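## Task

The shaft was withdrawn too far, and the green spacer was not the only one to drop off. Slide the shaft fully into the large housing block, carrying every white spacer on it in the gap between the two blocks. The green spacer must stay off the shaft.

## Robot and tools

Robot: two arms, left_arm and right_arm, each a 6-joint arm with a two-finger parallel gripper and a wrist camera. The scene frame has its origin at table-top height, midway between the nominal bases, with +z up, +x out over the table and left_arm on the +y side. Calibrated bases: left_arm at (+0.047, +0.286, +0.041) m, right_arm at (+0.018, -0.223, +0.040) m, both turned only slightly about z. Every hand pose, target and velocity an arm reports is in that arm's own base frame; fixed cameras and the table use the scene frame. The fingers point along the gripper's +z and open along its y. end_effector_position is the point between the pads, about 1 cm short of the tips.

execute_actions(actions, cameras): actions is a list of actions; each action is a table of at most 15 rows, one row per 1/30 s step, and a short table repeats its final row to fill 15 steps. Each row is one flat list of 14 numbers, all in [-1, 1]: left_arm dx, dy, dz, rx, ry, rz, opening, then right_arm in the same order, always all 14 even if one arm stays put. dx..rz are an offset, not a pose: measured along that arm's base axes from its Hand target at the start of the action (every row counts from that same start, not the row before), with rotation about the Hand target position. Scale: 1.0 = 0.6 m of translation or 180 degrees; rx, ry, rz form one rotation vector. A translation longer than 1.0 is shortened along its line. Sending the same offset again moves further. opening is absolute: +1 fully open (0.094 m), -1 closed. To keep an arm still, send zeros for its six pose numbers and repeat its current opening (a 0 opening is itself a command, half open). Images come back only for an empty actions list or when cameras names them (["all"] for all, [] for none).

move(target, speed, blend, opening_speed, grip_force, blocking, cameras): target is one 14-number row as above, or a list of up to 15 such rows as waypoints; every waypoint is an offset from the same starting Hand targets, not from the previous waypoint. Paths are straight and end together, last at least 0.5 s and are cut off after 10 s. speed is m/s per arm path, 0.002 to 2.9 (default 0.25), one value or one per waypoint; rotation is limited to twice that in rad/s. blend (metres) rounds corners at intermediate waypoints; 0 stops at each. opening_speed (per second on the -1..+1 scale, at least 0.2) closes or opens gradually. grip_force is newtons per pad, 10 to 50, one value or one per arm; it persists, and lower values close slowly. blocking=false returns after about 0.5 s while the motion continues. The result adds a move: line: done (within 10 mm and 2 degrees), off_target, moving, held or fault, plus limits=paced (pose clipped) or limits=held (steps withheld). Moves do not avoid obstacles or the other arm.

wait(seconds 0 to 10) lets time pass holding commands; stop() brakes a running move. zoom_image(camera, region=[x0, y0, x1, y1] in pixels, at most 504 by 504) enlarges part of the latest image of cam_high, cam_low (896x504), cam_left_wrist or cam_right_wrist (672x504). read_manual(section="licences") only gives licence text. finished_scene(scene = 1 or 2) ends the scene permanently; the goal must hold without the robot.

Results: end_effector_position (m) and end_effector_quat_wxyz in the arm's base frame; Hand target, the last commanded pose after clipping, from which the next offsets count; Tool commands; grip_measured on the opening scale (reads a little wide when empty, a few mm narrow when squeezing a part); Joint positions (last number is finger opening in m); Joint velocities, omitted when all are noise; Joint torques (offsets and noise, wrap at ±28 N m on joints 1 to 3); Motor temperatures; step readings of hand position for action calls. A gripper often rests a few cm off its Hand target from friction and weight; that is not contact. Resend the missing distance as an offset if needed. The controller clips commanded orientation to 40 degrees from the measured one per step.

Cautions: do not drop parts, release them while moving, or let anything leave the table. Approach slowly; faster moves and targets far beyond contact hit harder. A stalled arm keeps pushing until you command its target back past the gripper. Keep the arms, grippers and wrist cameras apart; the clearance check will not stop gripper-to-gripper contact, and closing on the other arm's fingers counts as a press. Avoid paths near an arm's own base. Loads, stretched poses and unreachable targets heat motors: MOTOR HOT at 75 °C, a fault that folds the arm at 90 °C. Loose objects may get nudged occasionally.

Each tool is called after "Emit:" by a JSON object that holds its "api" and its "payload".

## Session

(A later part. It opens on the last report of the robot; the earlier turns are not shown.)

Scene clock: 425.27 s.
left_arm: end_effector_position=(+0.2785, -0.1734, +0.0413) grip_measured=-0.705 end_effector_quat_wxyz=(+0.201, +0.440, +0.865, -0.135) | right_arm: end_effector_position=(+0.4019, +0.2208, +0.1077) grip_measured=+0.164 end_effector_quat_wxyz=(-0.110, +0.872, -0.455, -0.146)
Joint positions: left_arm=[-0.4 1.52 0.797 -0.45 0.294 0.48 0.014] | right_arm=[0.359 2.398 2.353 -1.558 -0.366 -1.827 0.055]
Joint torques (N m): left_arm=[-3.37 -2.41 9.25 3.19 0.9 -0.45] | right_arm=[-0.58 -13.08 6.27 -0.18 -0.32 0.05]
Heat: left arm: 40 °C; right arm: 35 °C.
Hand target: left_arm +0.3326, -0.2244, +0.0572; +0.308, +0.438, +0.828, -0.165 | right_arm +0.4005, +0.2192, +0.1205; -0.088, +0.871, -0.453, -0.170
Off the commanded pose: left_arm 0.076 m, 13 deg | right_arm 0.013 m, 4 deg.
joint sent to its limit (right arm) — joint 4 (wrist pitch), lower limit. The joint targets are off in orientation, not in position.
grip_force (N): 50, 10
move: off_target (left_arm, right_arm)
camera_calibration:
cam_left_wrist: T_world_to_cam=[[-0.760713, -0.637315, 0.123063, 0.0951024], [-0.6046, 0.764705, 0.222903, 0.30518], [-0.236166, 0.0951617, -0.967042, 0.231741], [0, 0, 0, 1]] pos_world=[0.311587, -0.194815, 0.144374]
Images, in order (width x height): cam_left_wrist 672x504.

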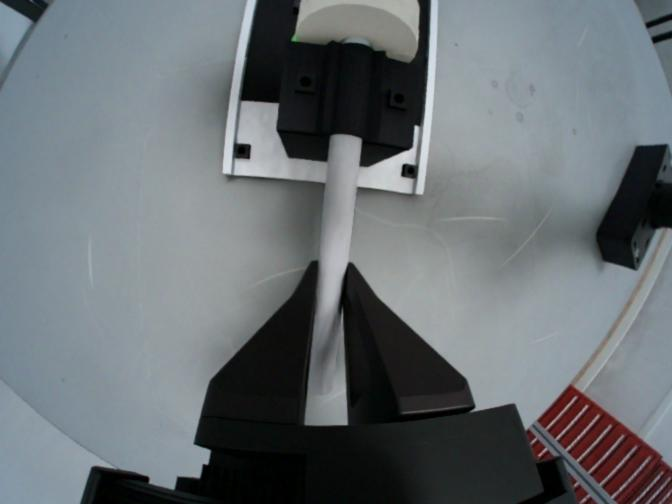

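Emit:
{"api": "move", "payload": {"target": [[-0.053,0.03,-0.01,-0.069,-0.046,0,-1, 0,0,0,0,0,0,-0.1],[-0.053,0.03,-0.01,-0.019,-0.120,0,-1, 0,0,0,0,0,0,-0.1],[-0.053,0.03,-0.01,-0.119,0.028,0,-1, 0,0,0,0,0,0,-0.1],[-0.053,0.03,-0.01,-0.069,-0.046,0,-1, 0,0,0,0,0,0,-0.1]], "speed": 0.15, "cameras": ["cam_left_wrist"]}}

Scene clock: 433.67 s.
left_arm: end_effector_position=(+0.2973, -0.2011, +0.0400) grip_measured=-0.706 end_effector_quat_wxyz=(+0.390, +0.408, +0.795, -0.222) | right_arm: end_effector_position=(+0.4019, +0.2208, +0.1077) grip_measured=+0.164 end_effector_quat_wxyz=(-0.110, +0.872, -0.455, -0.146)
Joint positions: left_arm=[-0.356 1.539 0.464 0.328 0.496 0.371 0.014] | right_arm=[0.359 2.398 2.353 -1.558 -0.366 -1.827 0.055]
Joint torques (N m): left_arm=[-1.2 -7.31 4.97 1.84 0.25 0] | right_arm=[-0.54 -13.05 6.26 -0.18 -0.32 0.05]
Heat: left arm: 41 °C; right arm: 34 °C.
Hand target: left_arm +0.3008, -0.2065, +0.0511; +0.413, +0.413, +0.781, -0.221 | right_arm +0.4005, +0.2192, +0.1205; -0.088, +0.871, -0.453, -0.170
Off the commanded pose: left_arm 0.013 m, 3 deg | right_arm 0.013 m, 4 deg.
joint sent to its limit (right arm) — joint 4 (wrist pitch), lower limit. The joint targets are off in orientation, not in position.
grip_force (N): 50, 10
move: off_target (left_arm, right_arm)
camera_calibration:
cam_left_wrist: T_world_to_cam=[[-0.789152, -0.600398, 0.129463, 0.107559], [-0.613378, 0.75951, -0.216591, 0.357182], [0.0317123, -0.250333, -0.96764, 0.0884039], [0, 0, 0, 1]] pos_world=[0.301165, -0.184575, 0.148981]
Images, in order (width x height): cam_left_wrist 672x504.

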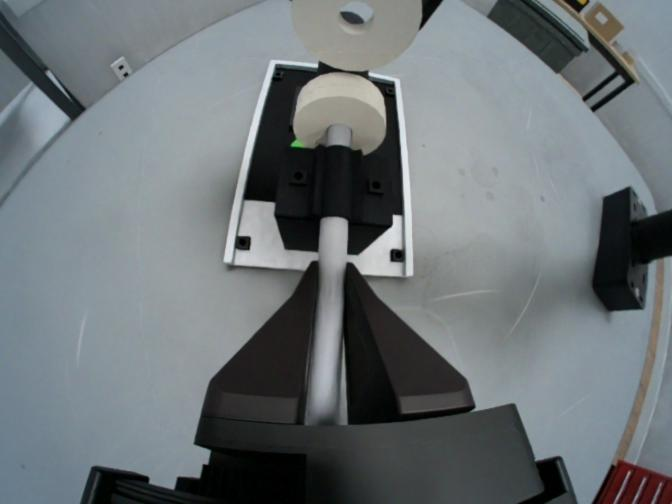

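Emit:
{"api": "execute_actions", "payload": {"actions": []}}

Emit:
{"api": "zoom_image", "payload": {"camera": "cam_right_wrist", "region": [200, 120, 460, 330]}}

Emit:
{"api": "zoom_image", "payload": {"camera": "cam_low", "region": [340, 220, 480, 300]}}

Emit:
{"api": "zoom_image", "payload": {"camera": "cam_left_wrist", "region": [230, 0, 450, 300]}}

Scene clock: 434.23 s.
left_arm: end_effector_position=(+0.2973, -0.2011, +0.0400) grip_measured=-0.706 end_effector_quat_wxyz=(+0.390, +0.408, +0.795, -0.222) | right_arm: end_effector_position=(+0.4019, +0.2208, +0.1077) grip_measured=+0.164 end_effector_quat_wxyz=(-0.110, +0.872, -0.455, -0.146)
Joint positions: left_arm=[-0.356 1.539 0.464 0.328 0.496 0.371 0.014] | right_arm=[0.359 2.398 2.353 -1.558 -0.366 -1.827 0.055]
Joint velocities: within noise
Joint torques (N m): left_arm=[-1.06 -7.3 4.67 1.8 0.23 -0.04] | right_arm=[-0.55 -13.07 6.28 -0.18 -0.32 0.05]
Motor temperatures (°C): left_arm=[23 27 29 41 25 26 27] | right_arm=[27 34 28 31 27 26 25]
Heat: left arm: 41 °C; right arm: 34 °C.
Hand target: left_arm +0.3008, -0.2065, +0.0511; +0.413, +0.413, +0.781, -0.221 | right_arm +0.4005, +0.2192, +0.1205; -0.088, +0.871, -0.453, -0.170
Tool commands: left_gripper/opening=-1.0 right_gripper/opening=-0.1
Off the commanded pose: left_arm 0.013 m, 3 deg | right_arm 0.013 m, 4 deg.
grip_force (N): 50, 10
camera_calibration:
cam_left_wrist: T_world_to_cam=[[-0.789152, -0.600398, 0.129463, 0.107559], [-0.613378, 0.75951, -0.216591, 0.357182], [0.0317123, -0.250333, -0.96764, 0.0884039], [0, 0, 0, 1]] pos_world=[0.301165, -0.184575, 0.148981]
cam_right_wrist: T_world_to_cam=[[0.762585, 0.638959, 0.100976, -0.459847], [0.570342, -0.737762, 0.361133, -0.0921317], [0.305246, -0.217804, -0.927031, 0.132668], [0, 0, 0, 1]] pos_world=[0.362723, 0.254748, 0.202692]

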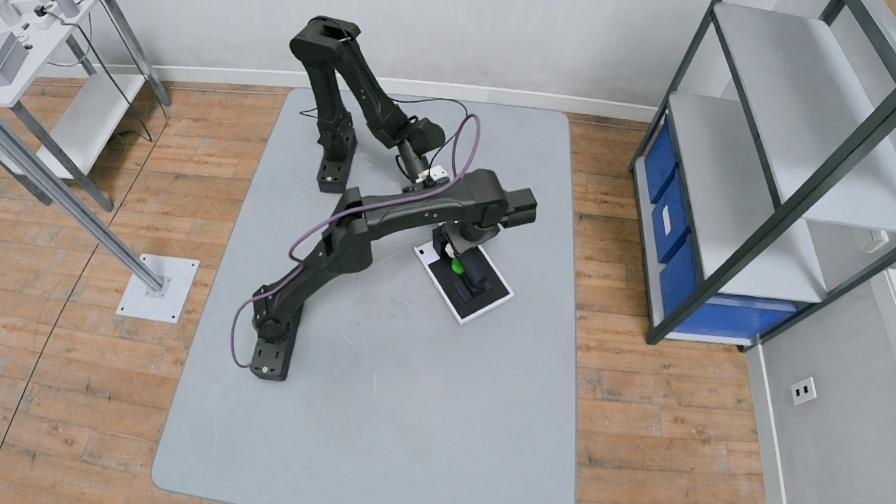

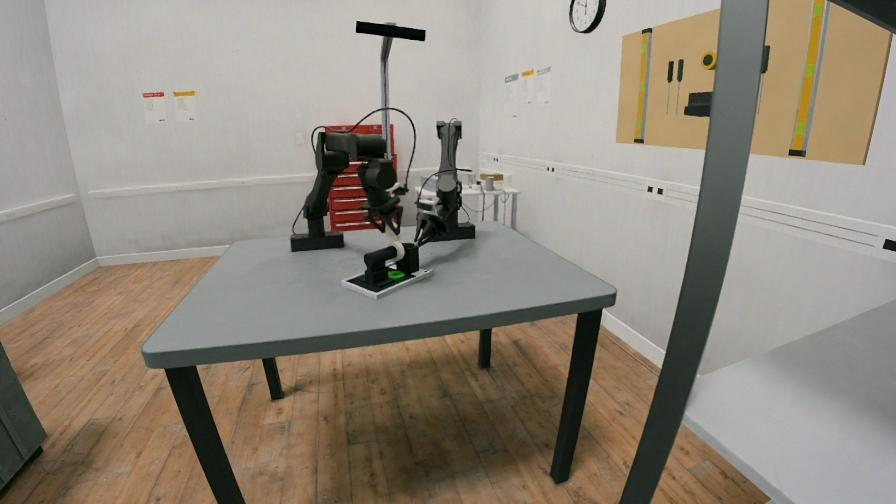

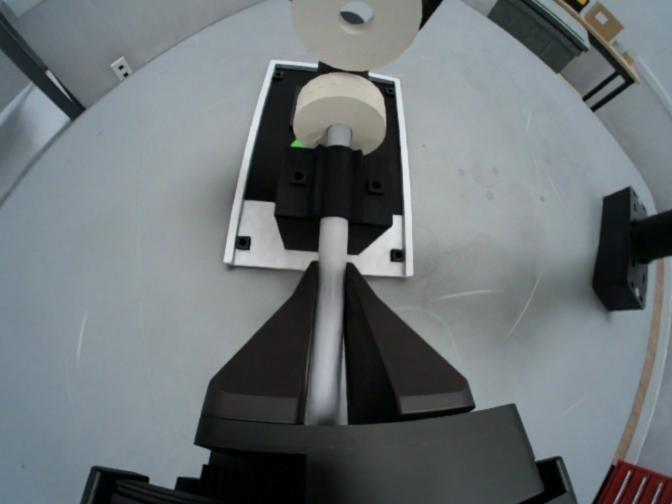

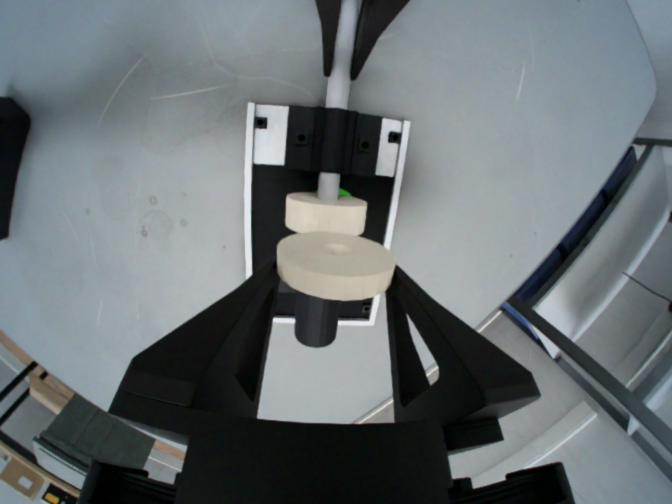

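Scaled by 1.938 from the camera's 672x504 image, which has a finer 960x720 frame.

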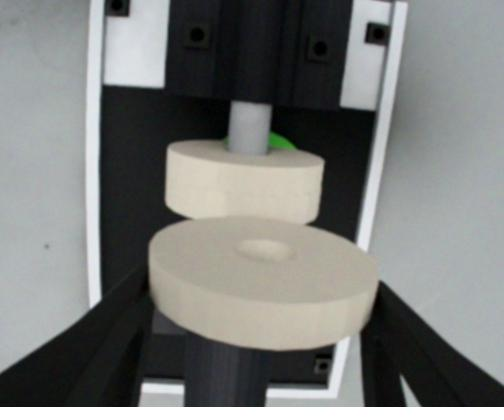

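Scaled by 3.600 from the camera's 896x504 image, which has a finer 1280x720 frame.

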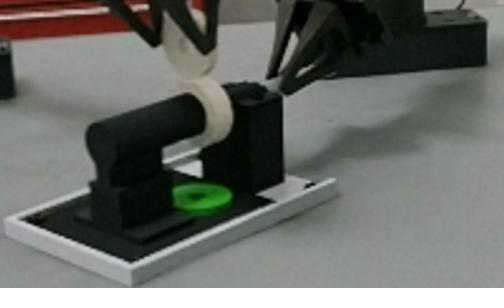

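Scaled by 1.680 from the camera's 672x504 image, which has a finer 960x720 frame.

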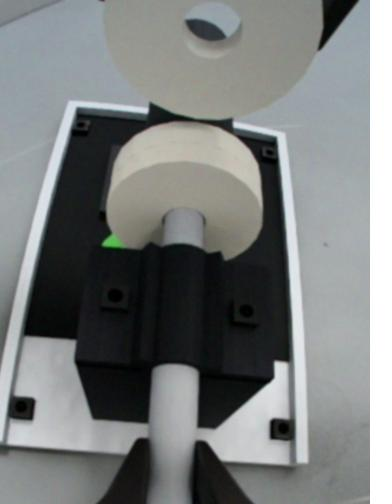

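Emit:
{"api": "move", "payload": {"target": [[-0.02,0.03,-0.01,0.04,-0.06,0,-1, 0,0,0,0,0,0,-0.1],[-0.03,0.045,-0.01,-0.04,0.06,0,-1, 0,0,0,0,0,0,-0.1],[-0.033,0.05,-0.01,0,0,0,-1, 0,0,0,0,0,0,-0.1]], "speed": 0.12, "cameras": ["cam_left_wrist","cam_right_wrist"]}}

Emit:
{"api": "zoom_image", "payload": {"camera": "cam_right_wrist", "region": [200, 120, 460, 330]}}

Scene clock: 440.27 s.
left_arm: end_effector_position=(+0.2806, -0.1752, +0.0395) grip_measured=-0.706 end_effector_quat_wxyz=(+0.400, +0.407, +0.790, -0.226) | right_arm: end_effector_position=(+0.4019, +0.2208, +0.1077) grip_measured=+0.164 end_effector_quat_wxyz=(-0.110, +0.872, -0.455, -0.146)
Joint positions: left_arm=[-0.26 1.45 0.365 0.325 0.576 0.438 0.014] | right_arm=[0.359 2.398 2.353 -1.558 -0.366 -1.827 0.055]
Joint torques (N m): left_arm=[-0.51 -6.58 4.38 1.53 0.22 0.05] | right_arm=[-0.55 -13.08 6.28 -0.17 -0.33 0.05]
Heat: left arm: 39 °C; right arm: 34 °C.
Hand target: left_arm +0.2810, -0.1764, +0.0451; +0.413, +0.413, +0.781, -0.221 | right_arm +0.4005, +0.2192, +0.1205; -0.088, +0.871, -0.453, -0.170
Off the commanded pose: left_arm 0.006 m, 2 deg | right_arm 0.013 m, 4 deg.
joint sent to its limit (right arm) — joint 4 (wrist pitch), lower limit. The joint targets are off in orientation, not in position.
grip_force (N): 50, 10
move: off_target (right_arm)
camera_calibration:
cam_left_wrist: T_world_to_cam=[[-0.792328, -0.59672, 0.127051, 0.111703], [-0.608224, 0.756279, -0.24105, 0.326101], [0.0477538, -0.268266, -0.962161, 0.0871249], [0, 0, 0, 1]] pos_world=[0.282688, -0.156596, 0.148243]
cam_right_wrist: T_world_to_cam=[[0.762585, 0.638959, 0.100976, -0.459847], [0.570342, -0.737762, 0.361133, -0.0921317], [0.305246, -0.217804, -0.927031, 0.132668], [0, 0, 0, 1]] pos_world=[0.362723, 0.254748, 0.202692]
Images, in order (width x height): cam_left_wrist 672x504, cam_right_wrist 672x504.

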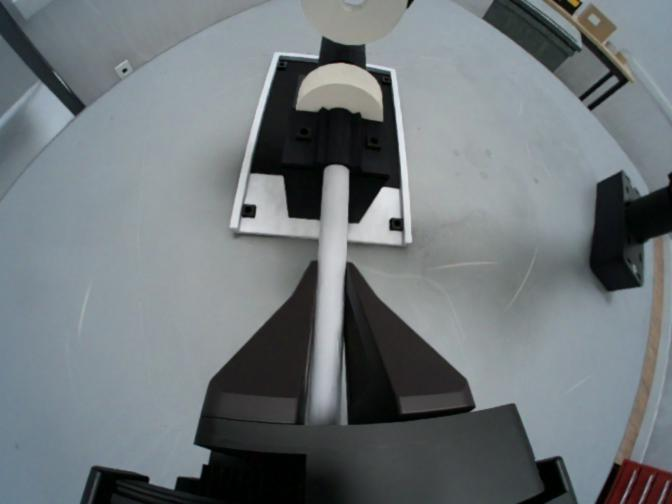

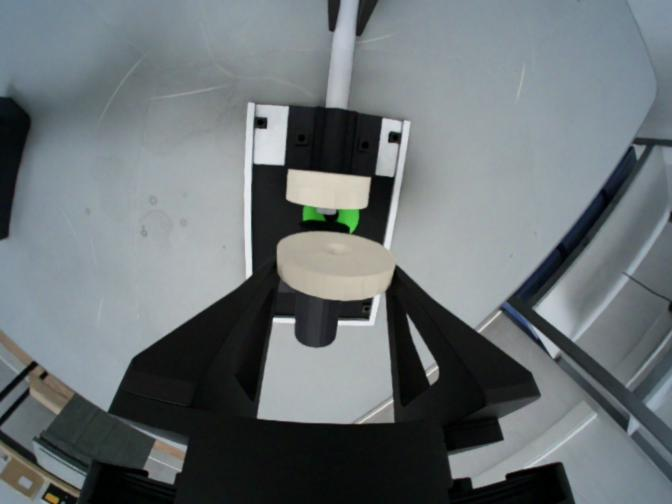

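Scaled by 1.938 from the camera's 672x504 image, which has a finer 960x720 frame.

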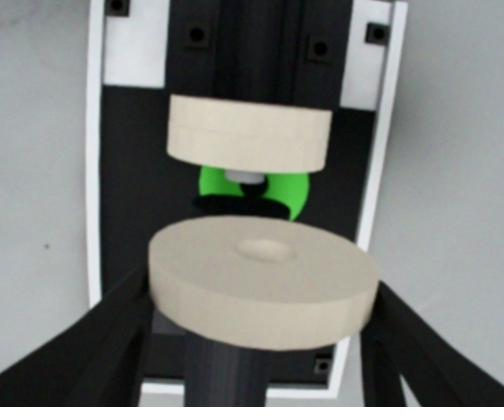

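Emit:
{"api": "move", "payload": {"target": [[-0.006,0.009,0,0.04,-0.06,0,-1, 0,0,0,0,0,0,-0.1],[-0.006,0.009,0,-0.04,0.06,0,-1, 0,0,0,0,0,0,-0.1],[-0.006,0.009,0,0,0,0,-1, 0,0,0,0,0,0,-0.1]], "speed": 0.12, "cameras": ["cam_left_wrist","cam_right_wrist"]}}

Emit:
{"api": "zoom_image", "payload": {"camera": "cam_right_wrist", "region": [260, 150, 400, 260]}}

Scene clock: 446.07 s.
left_arm: end_effector_position=(+0.2757, -0.1698, +0.0393) grip_measured=-0.706 end_effector_quat_wxyz=(+0.398, +0.407, +0.790, -0.228) | right_arm: end_effector_position=(+0.4019, +0.2208, +0.1077) grip_measured=+0.164 end_effector_quat_wxyz=(-0.110, +0.872, -0.455, -0.146)
Joint positions: left_arm=[-0.238 1.426 0.349 0.303 0.596 0.457 0.014] | right_arm=[0.359 2.398 2.353 -1.558 -0.366 -1.827 0.055]
Joint torques (N m): left_arm=[-0.69 -6.23 4.41 1.53 0.26 0.01] | right_arm=[-0.54 -13.09 6.28 -0.17 -0.32 0.05]
Heat: left arm: 39 °C; right arm: 34 °C.
Hand target: left_arm +0.2774, -0.1710, +0.0450; +0.413, +0.413, +0.781, -0.221 | right_arm +0.4005, +0.2192, +0.1205; -0.088, +0.871, -0.453, -0.170
Off the commanded pose: left_arm 0.006 m, 2 deg | right_arm 0.013 m, 4 deg.
joint sent to its limit (right arm) — joint 4 (wrist pitch), lower limit. The joint targets are off in orientation, not in position.
grip_force (N): 50, 10
move: off_target (right_arm)
camera_calibration:
cam_left_wrist: T_world_to_cam=[[-0.793234, -0.59461, 0.131219, 0.111477], [-0.607385, 0.757374, -0.239724, 0.318954], [0.0431602, -0.269858, -0.961932, 0.0896193], [0, 0, 0, 1]] pos_world=[0.278287, -0.151097, 0.148041]
cam_right_wrist: T_world_to_cam=[[0.762585, 0.638959, 0.100976, -0.459847], [0.570342, -0.737762, 0.361133, -0.0921317], [0.305246, -0.217804, -0.927031, 0.132668], [0, 0, 0, 1]] pos_world=[0.362723, 0.254748, 0.202692]
Images, in order (width x height): cam_left_wrist 672x504, cam_right_wrist 672x504.

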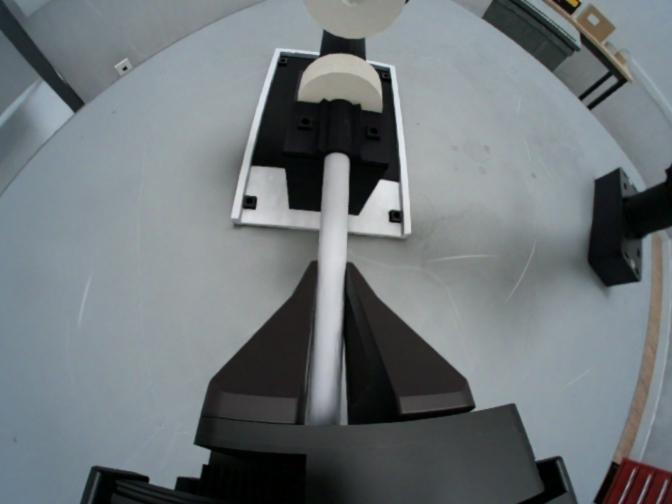

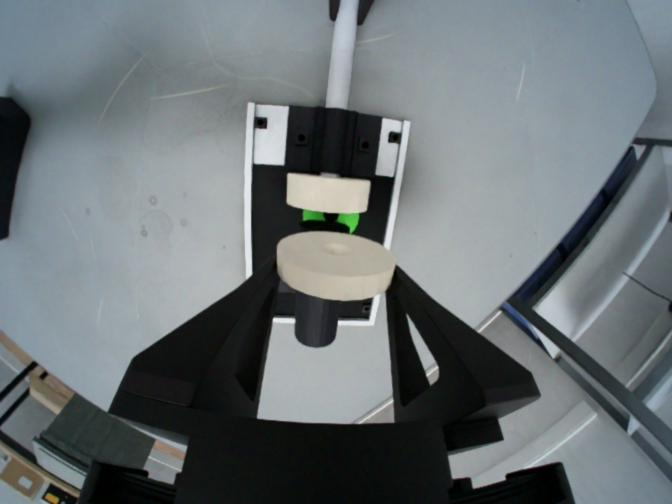

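Scaled by 3.600 from the camera's 672x504 image, which has a finer 960x720 frame.

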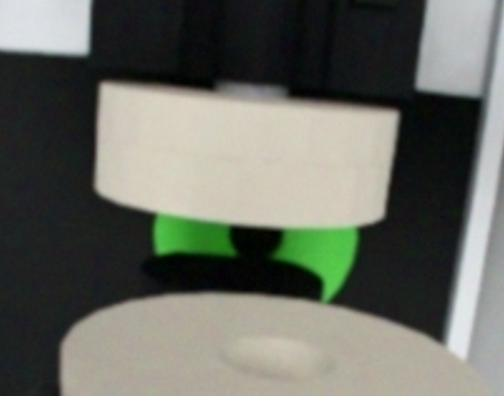

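Emit:
{"api": "move", "payload": {"target": [[0,0,0,0,0,0,-1, 0,0,-0.1408,0,0,0,-0.1],[0,0,0,0,0,0,-1, 0,0,-0.1072,0,0,0,-0.1]], "speed": 0.08, "cameras": ["cam_left_wrist","cam_right_wrist"]}}

Emit:
{"api": "zoom_image", "payload": {"camera": "cam_right_wrist", "region": [240, 180, 420, 320]}}

Emit:
{"api": "zoom_image", "payload": {"camera": "cam_left_wrist", "region": [260, 20, 420, 160]}}

Scene clock: 448.73 s.
left_arm: end_effector_position=(+0.2761, -0.1697, +0.0396) grip_measured=-0.706 end_effector_quat_wxyz=(+0.399, +0.407, +0.789, -0.227) | right_arm: end_effector_position=(+0.3888, +0.2334, +0.0815) grip_measured=+0.167 end_effector_quat_wxyz=(-0.118, +0.864, -0.449, -0.192)
Joint positions: left_arm=[-0.238 1.424 0.349 0.303 0.594 0.458 0.014] | right_arm=[0.366 2.401 2.227 -1.482 -0.447 -1.837 0.055]
Joint torques (N m): left_arm=[-0.59 -6.22 4.38 1.55 0.2 0.03] | right_arm=[-1.09 -7.98 6.19 0.12 0.53 -0.13]
Heat: left arm: 39 °C; right arm: 34 °C.
Hand target: left_arm +0.2774, -0.1710, +0.0451; +0.413, +0.413, +0.781, -0.221 | right_arm +0.4006, +0.2191, +0.0561; -0.088, +0.871, -0.453, -0.170
Off the commanded pose: left_arm 0.006 m, 2 deg | right_arm 0.031 m, 4 deg.
grip_force (N): 50, 10
move: off_target (right_arm)
camera_calibration:
cam_left_wrist: T_world_to_cam=[[-0.793516, -0.594838, 0.128449, 0.111883], [-0.606811, 0.75748, -0.240842, 0.319073], [0.0459644, -0.269056, -0.962027, 0.0893602], [0, 0, 0, 1]] pos_world=[0.27829, -0.151096, 0.148442]
cam_right_wrist: T_world_to_cam=[[0.762935, 0.641257, 0.0819683, -0.454351], [0.601505, -0.750598, 0.273487, -0.0679571], [0.236901, -0.159348, -0.958377, 0.130701], [0, 0, 0, 1]] pos_world=[0.356554, 0.261175, 0.181089]
Images, in order (width x height): cam_left_wrist 672x504, cam_right_wrist 672x504.

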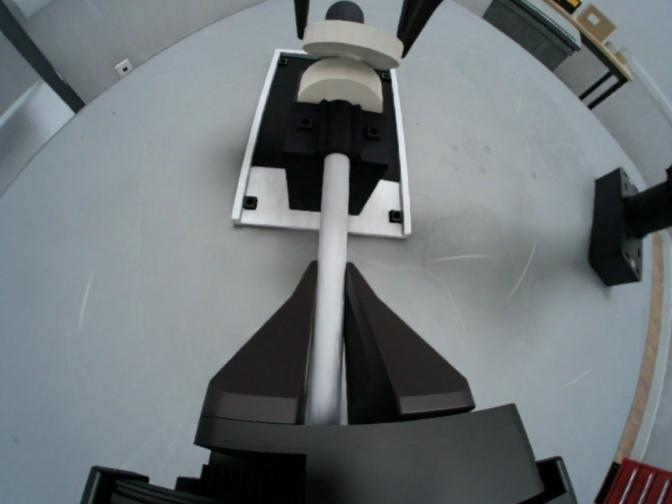

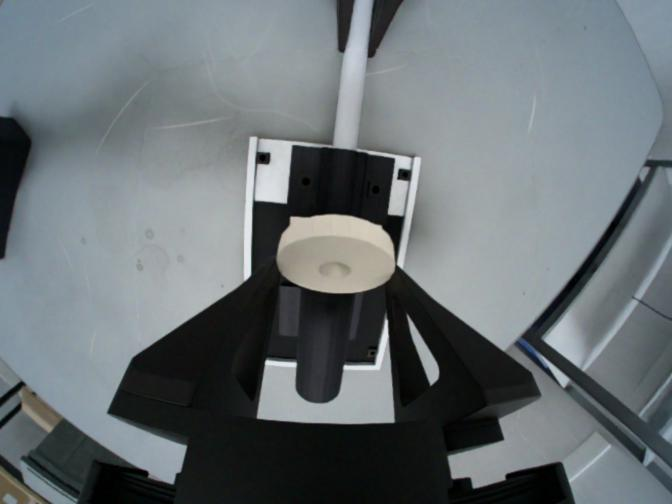

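Scaled by 2.800 from the camera's 672x504 image, which has a finer 960x720 frame.

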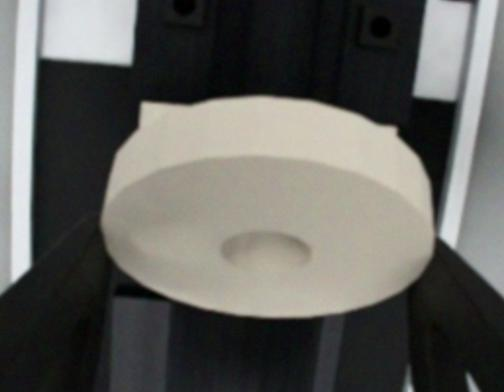

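Scaled by 3.150 from the camera's 672x504 image, which has a finer 960x720 frame.

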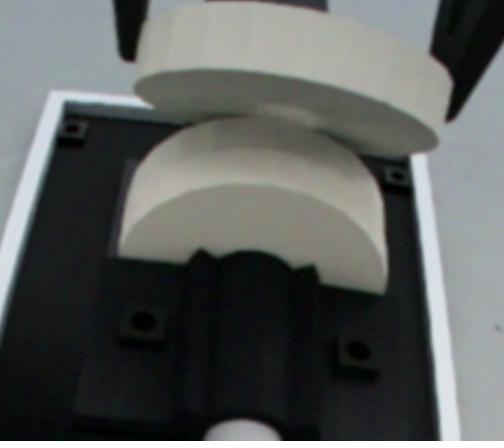

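Emit:
{"api": "move", "payload": {"target": [[0,0,0,0,0,0,-1, 0,0,0.10,0,0,0,-0.1]], "speed": 0.08, "cameras": ["cam_left_wrist","cam_right_wrist"]}}

Emit:
{"api": "zoom_image", "payload": {"camera": "cam_left_wrist", "region": [260, 0, 440, 160]}}

Scene clock: 450.37 s.
left_arm: end_effector_position=(+0.2762, -0.1695, +0.0395) grip_measured=-0.706 end_effector_quat_wxyz=(+0.399, +0.407, +0.790, -0.227) | right_arm: end_effector_position=(+0.4006, +0.2212, +0.0981) grip_measured=+0.167 end_effector_quat_wxyz=(-0.104, +0.870, -0.455, -0.157)
Joint positions: left_arm=[-0.238 1.424 0.349 0.303 0.593 0.458 0.014] | right_arm=[0.358 2.419 2.348 -1.558 -0.375 -1.831 0.055]
Joint torques (N m): left_arm=[-0.55 -6.11 4.55 1.52 0.22 0.02] | right_arm=[-0.35 -13.98 6.71 -0.24 -0.21 0.05]
Heat: left arm: 38 °C; right arm: 34 °C.
Hand target: left_arm +0.2774, -0.1710, +0.0451; +0.413, +0.413, +0.781, -0.221 | right_arm +0.4005, +0.2193, +0.1161; -0.088, +0.871, -0.453, -0.170
Off the commanded pose: left_arm 0.006 m, 2 deg | right_arm 0.018 m, 2 deg.
joint sent to its limit (right arm) — joint 4 (wrist pitch), lower limit. The joint targets are off in orientation, not in position.
grip_force (N): 50, 10
move: off_target (right_arm)
camera_calibration:
cam_left_wrist: T_world_to_cam=[[-0.792881, -0.595847, 0.127695, 0.111816], [-0.607603, 0.757046, -0.240208, 0.319093], [0.0464559, -0.268045, -0.962286, 0.0893428], [0, 0, 0, 1]] pos_world=[0.278388, -0.150995, 0.148344]
cam_right_wrist: T_world_to_cam=[[0.764149, 0.639868, 0.0815197, -0.45711], [0.580338, -0.737155, 0.346135, -0.0902707], [0.281574, -0.21719, -0.934636, 0.134456], [0, 0, 0, 1]] pos_world=[0.363829, 0.255149, 0.194177]
Images, in order (width x height): cam_left_wrist 672x504, cam_right_wrist 672x504.

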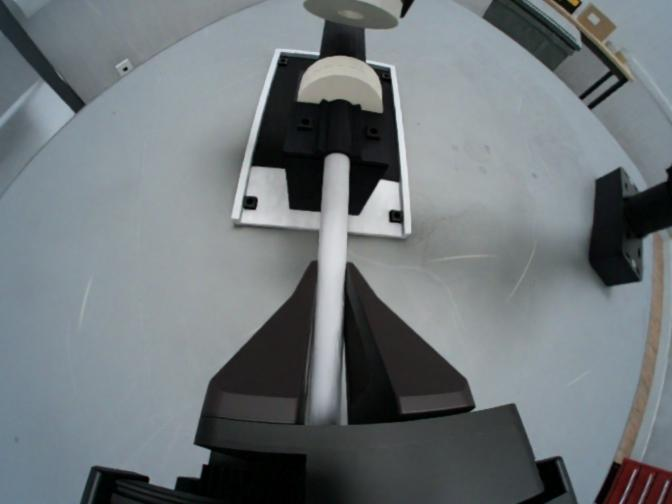

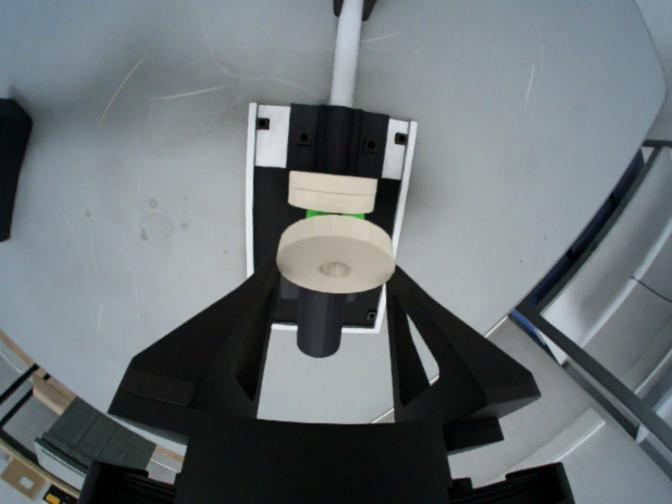

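Scaled by 2.800 from the camera's 672x504 image, which has a finer 960x720 frame.

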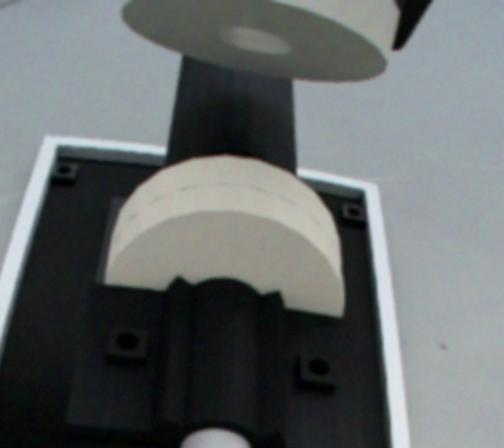

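Emit:
{"api": "move", "payload": {"target": [[0,0,0,0,0,0,-1, 0.0087,-0.0123,0,0,0,0,-0.1],[0,0,0,0,0,0,-1, 0.0087,-0.0123,-0.05,0,0,0,-0.1]], "speed": 0.06, "cameras": ["cam_left_wrist","cam_right_wrist"]}}

Emit:
{"api": "zoom_image", "payload": {"camera": "cam_left_wrist", "region": [260, 0, 440, 160]}}

Emit:
{"api": "zoom_image", "payload": {"camera": "cam_right_wrist", "region": [240, 150, 440, 320]}}

Scene clock: 454.93 s.
left_arm: end_effector_position=(+0.2762, -0.1695, +0.0395) grip_measured=-0.706 end_effector_quat_wxyz=(+0.399, +0.407, +0.790, -0.227) | right_arm: end_effector_position=(+0.4060, +0.2133, +0.0908) grip_measured=+0.167 end_effector_quat_wxyz=(-0.100, +0.869, -0.458, -0.157)
Joint positions: left_arm=[-0.238 1.424 0.349 0.303 0.593 0.458 0.014] | right_arm=[0.339 2.44 2.358 -1.559 -0.369 -1.847 0.055]
Joint torques (N m): left_arm=[-0.64 -6.08 4.48 1.56 0.26 0.04] | right_arm=[-0.29 -9.99 7.12 -0.25 -0.24 -0.13]
Heat: left arm: 38 °C; right arm: 35 °C.
Hand target: left_arm +0.2774, -0.1710, +0.0451; +0.413, +0.413, +0.781, -0.221 | right_arm +0.4057, +0.2118, +0.0860; -0.087, +0.871, -0.453, -0.170
Off the commanded pose: left_arm 0.006 m, 2 deg | right_arm 0.005 m, 2 deg.
joint sent to its limit (right arm) — joint 4 (wrist pitch), lower limit. The joint targets still meet the commanded pose.
grip_force (N): 50, 10
move: done
camera_calibration:
cam_left_wrist: T_world_to_cam=[[-0.792881, -0.595847, 0.127695, 0.111816], [-0.607603, 0.757046, -0.240208, 0.319093], [0.0464559, -0.268045, -0.962286, 0.0893428], [0, 0, 0, 1]] pos_world=[0.278388, -0.150995, 0.148344]
cam_right_wrist: T_world_to_cam=[[0.766706, 0.637783, 0.0734533, -0.455437], [0.579508, -0.736769, 0.34834, -0.0966348], [0.276284, -0.224508, -0.934486, 0.128058], [0, 0, 0, 1]] pos_world=[0.369806, 0.248022, 0.186783]
Images, in order (width x height): cam_left_wrist 672x504, cam_right_wrist 672x504.

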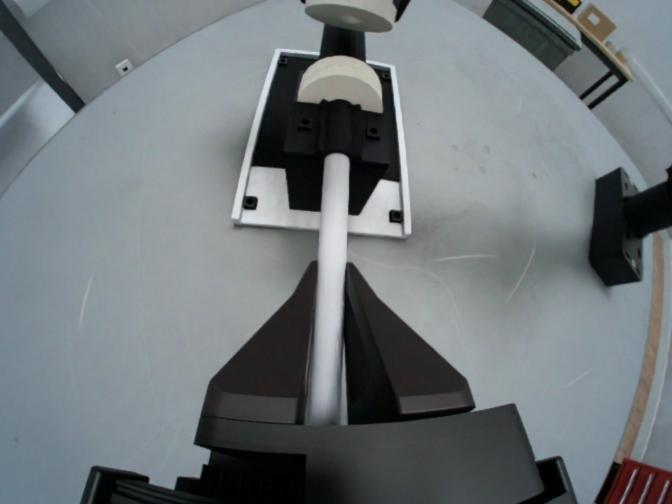

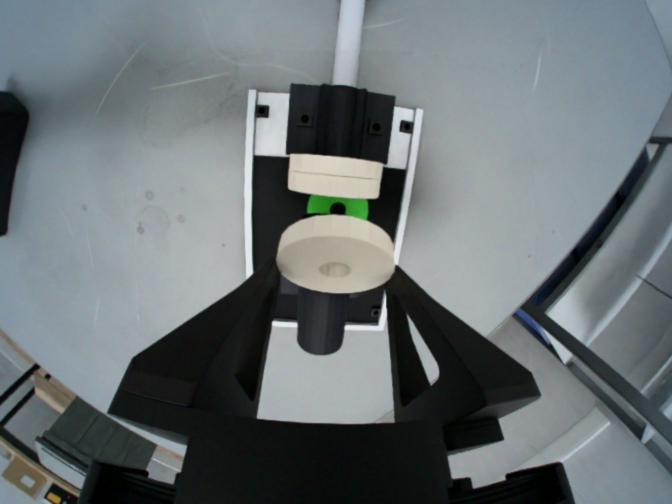

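Scaled by 2.800 from the camera's 672x504 image, which has a finer 960x720 frame.

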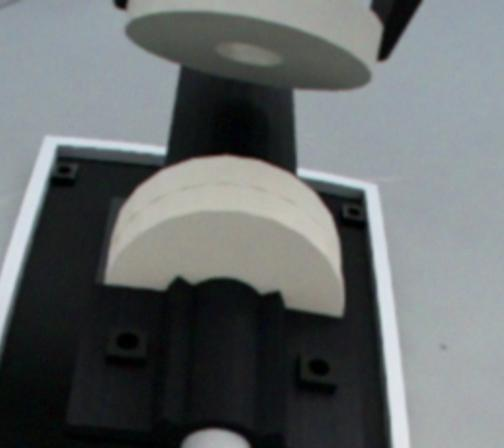

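Scaled by 2.520 from the camera's 672x504 image, which has a finer 960x720 frame.

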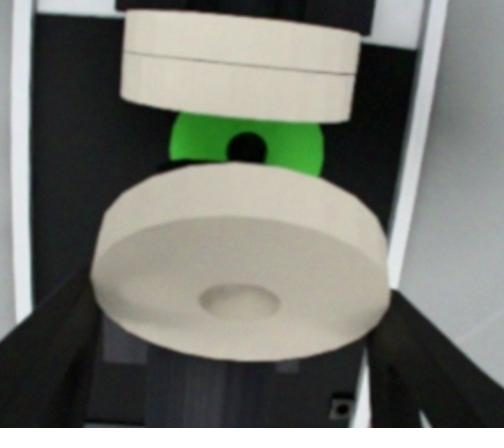

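Emit:
{"api": "move", "payload": {"target": [[0.0205,-0.0308,0.01,0.04,-0.06,0,-1, -0.0087,0.0123,0.03,0,0,0,-0.1],[0.032,-0.048,0.01,-0.04,0.06,0,-1, -0.0087,0.0123,0.06,0,0,0,-0.1],[0.033,-0.05,0.01,0,0,0,-1, -0.0087,0.0123,0.06,0,0,0,-0.1]], "speed": 0.12, "cameras": ["cam_left_wrist","cam_right_wrist"]}}

Emit:
{"api": "zoom_image", "payload": {"camera": "cam_right_wrist", "region": [240, 150, 440, 320]}}

Scene clock: 463.23 s.
left_arm: end_effector_position=(+0.2946, -0.1972, +0.0402) grip_measured=-0.706 end_effector_quat_wxyz=(+0.392, +0.407, +0.794, -0.223) | right_arm: end_effector_position=(+0.4049, +0.2170, +0.1058) grip_measured=+0.167 end_effector_quat_wxyz=(-0.111, +0.869, -0.460, -0.147)
Joint positions: left_arm=[-0.343 1.524 0.446 0.333 0.508 0.379 0.014] | right_arm=[0.348 2.406 2.358 -1.559 -0.369 -1.826 0.055]
Joint torques (N m): left_arm=[-0.66 -7.6 4.7 1.66 0.22 -0.03] | right_arm=[0.54 -13.97 5.86 -0.19 -0.29 0.05]
Heat: left arm: 38 °C; right arm: 35 °C.
Hand target: left_arm +0.2972, -0.2011, +0.0512; +0.413, +0.413, +0.781, -0.221 | right_arm +0.4006, +0.2191, +0.1222; -0.088, +0.871, -0.453, -0.170
Off the commanded pose: left_arm 0.012 m, 3 deg | right_arm 0.017 m, 4 deg.
joint sent to its limit (right arm) — joint 4 (wrist pitch), lower limit. The joint targets are off in orientation, not in position.
grip_force (N): 50, 10
move: off_target (left_arm, right_arm)
camera_calibration:
cam_left_wrist: T_world_to_cam=[[-0.789887, -0.599593, 0.128714, 0.108207], [-0.612206, 0.758714, -0.222616, 0.352393], [0.0358219, -0.254641, -0.966372, 0.0875965], [0, 0, 0, 1]] pos_world=[0.29807, -0.18018, 0.149171]
cam_right_wrist: T_world_to_cam=[[0.771024, 0.629091, 0.0988223, -0.460589], [0.562596, -0.745625, 0.357113, -0.0907525], [0.298341, -0.219746, -0.928819, 0.132708], [0, 0, 0, 1]] pos_world=[0.36659, 0.251247, 0.201187]
Images, in order (width x height): cam_left_wrist 672x504, cam_right_wrist 672x504.

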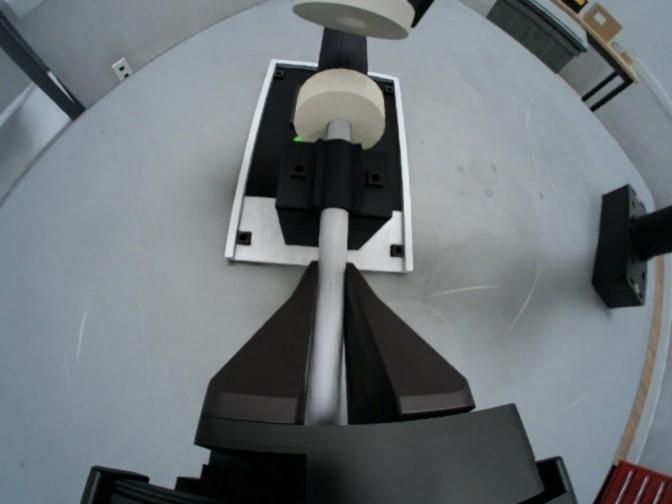

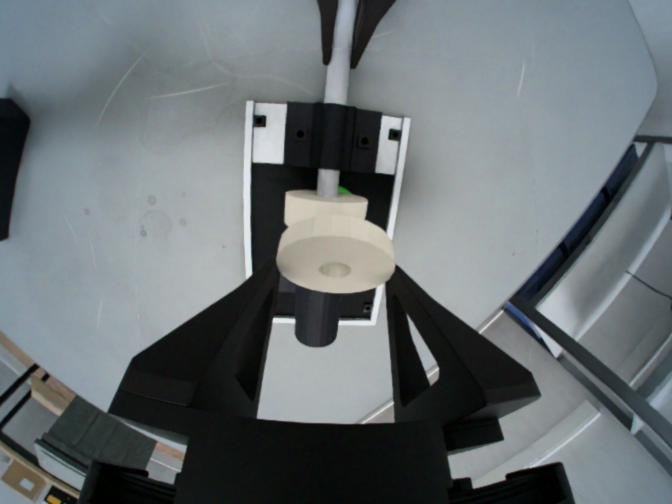

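Scaled by 2.520 from the camera's 672x504 image, which has a finer 960x720 frame.

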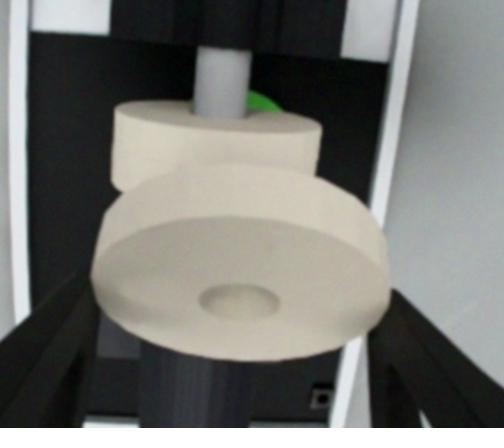

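Emit:
{"api": "move", "payload": {"target": [[0,0,0,0,0,0,-0.3, 0,0,0,0,0,0,-0.1],[0,0,0.1,0,0,0,-0.3, 0,0,0,0,0,0,-0.1],[-0.15,0.22,0.2,0,0,0,-0.3, 0,0,0,0,0,0,-0.1],[-0.15,0.22,0.2,0,0,0,-0.3, -0.04,0.056,0,0,0,0,-0.1]], "speed": 0.15, "cameras": ["cam_left_wrist","cam_right_wrist"]}}

Emit:
{"api": "zoom_image", "payload": {"camera": "cam_right_wrist", "region": [240, 150, 440, 320]}}

Scene clock: 468.67 s.
left_arm: end_effector_position=(+0.2053, -0.0678, +0.1601) grip_measured=-0.302 end_effector_quat_wxyz=(+0.402, +0.412, +0.788, -0.217) | right_arm: end_effector_position=(+0.3820, +0.2553, +0.1095) grip_measured=+0.167 end_effector_quat_wxyz=(-0.101, +0.873, -0.451, -0.154)
Joint positions: left_arm=[0.403 0.94 0.705 -1.077 0.923 1.236 0.033] | right_arm=[0.445 2.397 2.358 -1.559 -0.369 -1.747 0.055]
Joint torques (N m): left_arm=[0.54 -0.96 8.4 0.44 0.86 0.04] | right_arm=[-0.55 -13.9 4.6 -0.16 -0.34 0.09]
Heat: left arm: 38 °C; right arm: 35 °C.
Hand target: left_arm +0.2072, -0.0690, +0.1712; +0.413, +0.413, +0.781, -0.221 | right_arm +0.3766, +0.2528, +0.1220; -0.088, +0.871, -0.453, -0.170
Off the commanded pose: left_arm 0.011 m, 2 deg | right_arm 0.014 m, 2 deg.
joint sent to its limit (right arm) — joint 4 (wrist pitch), lower limit. The joint targets still meet the commanded pose.
grip_force (N): 50, 10
move: off_target (left_arm, right_arm)
camera_calibration:
cam_left_wrist: T_world_to_cam=[[-0.79469, -0.597703, 0.105922, 0.104581], [-0.603985, 0.761175, -0.236253, 0.226858], [0.060584, -0.251723, -0.965901, 0.234761], [0, 0, 0, 1]] pos_world=[0.205906, -0.0510759, 0.269275]
cam_right_wrist: T_world_to_cam=[[0.757497, 0.648039, 0.0790123, -0.464892], [0.586295, -0.72852, 0.354285, -0.0636738], [0.287153, -0.222045, -0.931794, 0.156471], [0, 0, 0, 1]] pos_world=[0.344555, 0.289624, 0.205089]
Images, in order (width x height): cam_left_wrist 672x504, cam_right_wrist 672x504.

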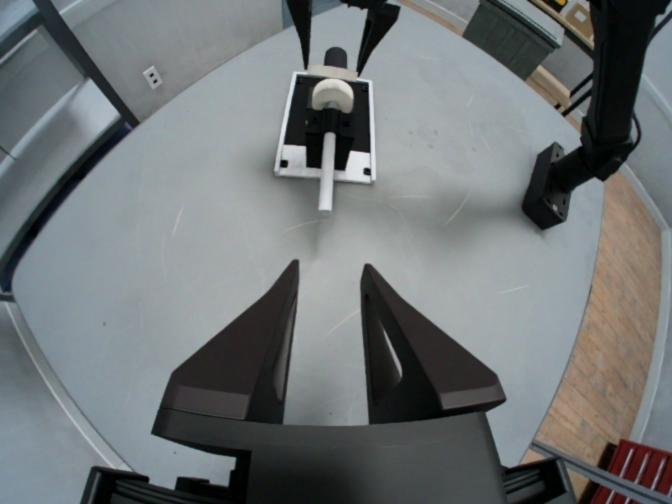

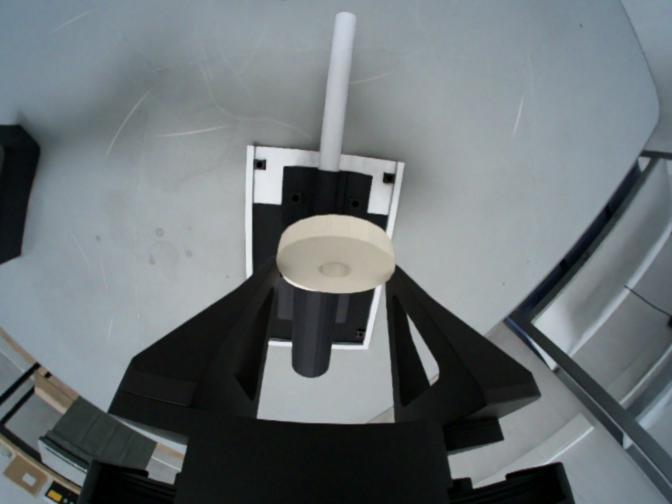

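Scaled by 2.520 from the camera's 672x504 image, which has a finer 960x720 frame.

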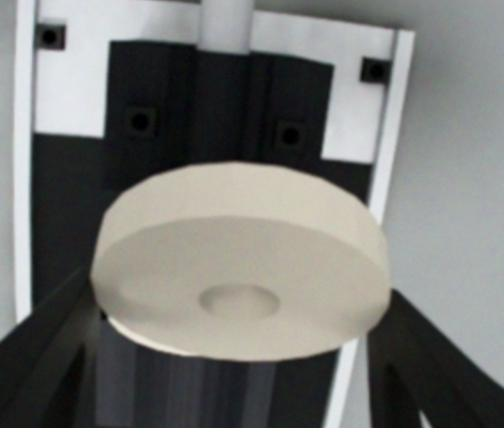

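Emit:
{"api": "move", "payload": {"target": [[0,0,0,0,0,0,-0.3, -0.011,0.0155,0,0,0,0,-0.1],[0,0,0,0,0,0,-0.3, -0.011,0.0155,-0.064,0,0,0,-0.1]], "speed": 0.06, "cameras": ["cam_low","cam_right_wrist"]}}

Emit:
{"api": "zoom_image", "payload": {"camera": "cam_low", "region": [360, 210, 460, 290]}}

Emit:
{"api": "zoom_image", "payload": {"camera": "cam_right_wrist", "region": [240, 150, 440, 320]}}

Scene clock: 471.30 s.
left_arm: end_effector_position=(+0.2052, -0.0679, +0.1601) grip_measured=-0.302 end_effector_quat_wxyz=(+0.402, +0.412, +0.789, -0.217) | right_arm: end_effector_position=(+0.3726, +0.2594, +0.0803) grip_measured=+0.167 end_effector_quat_wxyz=(-0.082, +0.870, -0.457, -0.167)
Joint positions: left_arm=[0.403 0.94 0.705 -1.077 0.923 1.236 0.033] | right_arm=[0.462 2.395 2.235 -1.477 -0.369 -1.725 0.055]
Joint torques (N m): left_arm=[0.7 -0.79 8.34 0.43 0.85 0.03] | right_arm=[0.4 -12.38 4.68 -0.02 -0.32 -0.06]
Heat: left arm: 37 °C; right arm: 35 °C.
Hand target: left_arm +0.2072, -0.0691, +0.1711; +0.413, +0.413, +0.781, -0.221 | right_arm +0.3699, +0.2621, +0.0836; -0.088, +0.871, -0.453, -0.170
Off the commanded pose: left_arm 0.011 m, 2 deg | right_arm 0.005 m, 1 deg.
grip_force (N): 50, 10
move: off_target (left_arm)
camera_calibration:
cam_right_wrist: T_world_to_cam=[[0.762322, 0.646361, 0.0329139, -0.455825], [0.598284, -0.72319, 0.34504, -0.0499649], [0.246824, -0.24334, -0.938011, 0.153895], [0, 0, 0, 1]] pos_world=[0.339393, 0.295942, 0.176598]
Images, in order (width x height): cam_low 896x504, cam_right_wrist 672x504.

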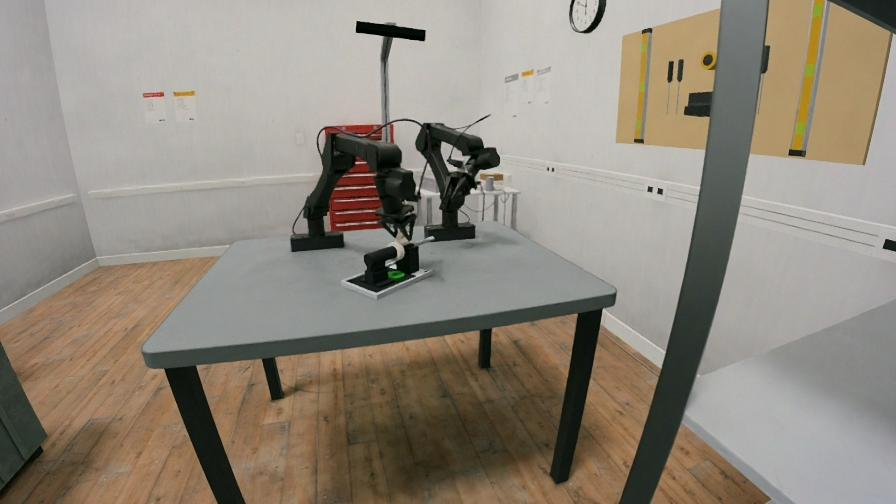

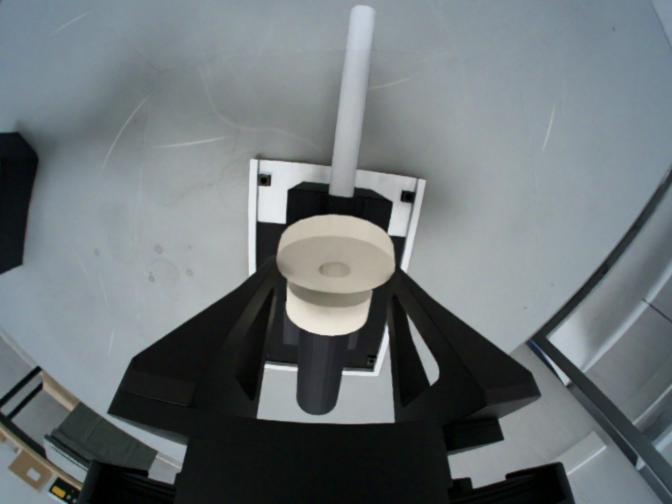

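Scaled by 5.040 from the camera's 896x504 image, which has a finer 1280x720 frame.

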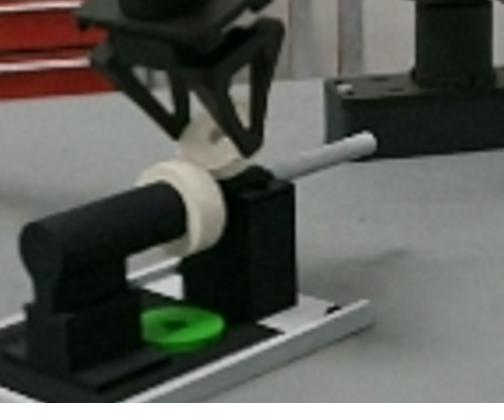

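Scaled by 2.520 from the camera's 672x504 image, which has a finer 960x720 frame.

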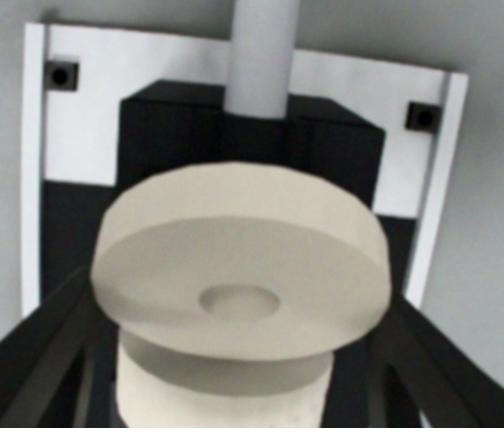

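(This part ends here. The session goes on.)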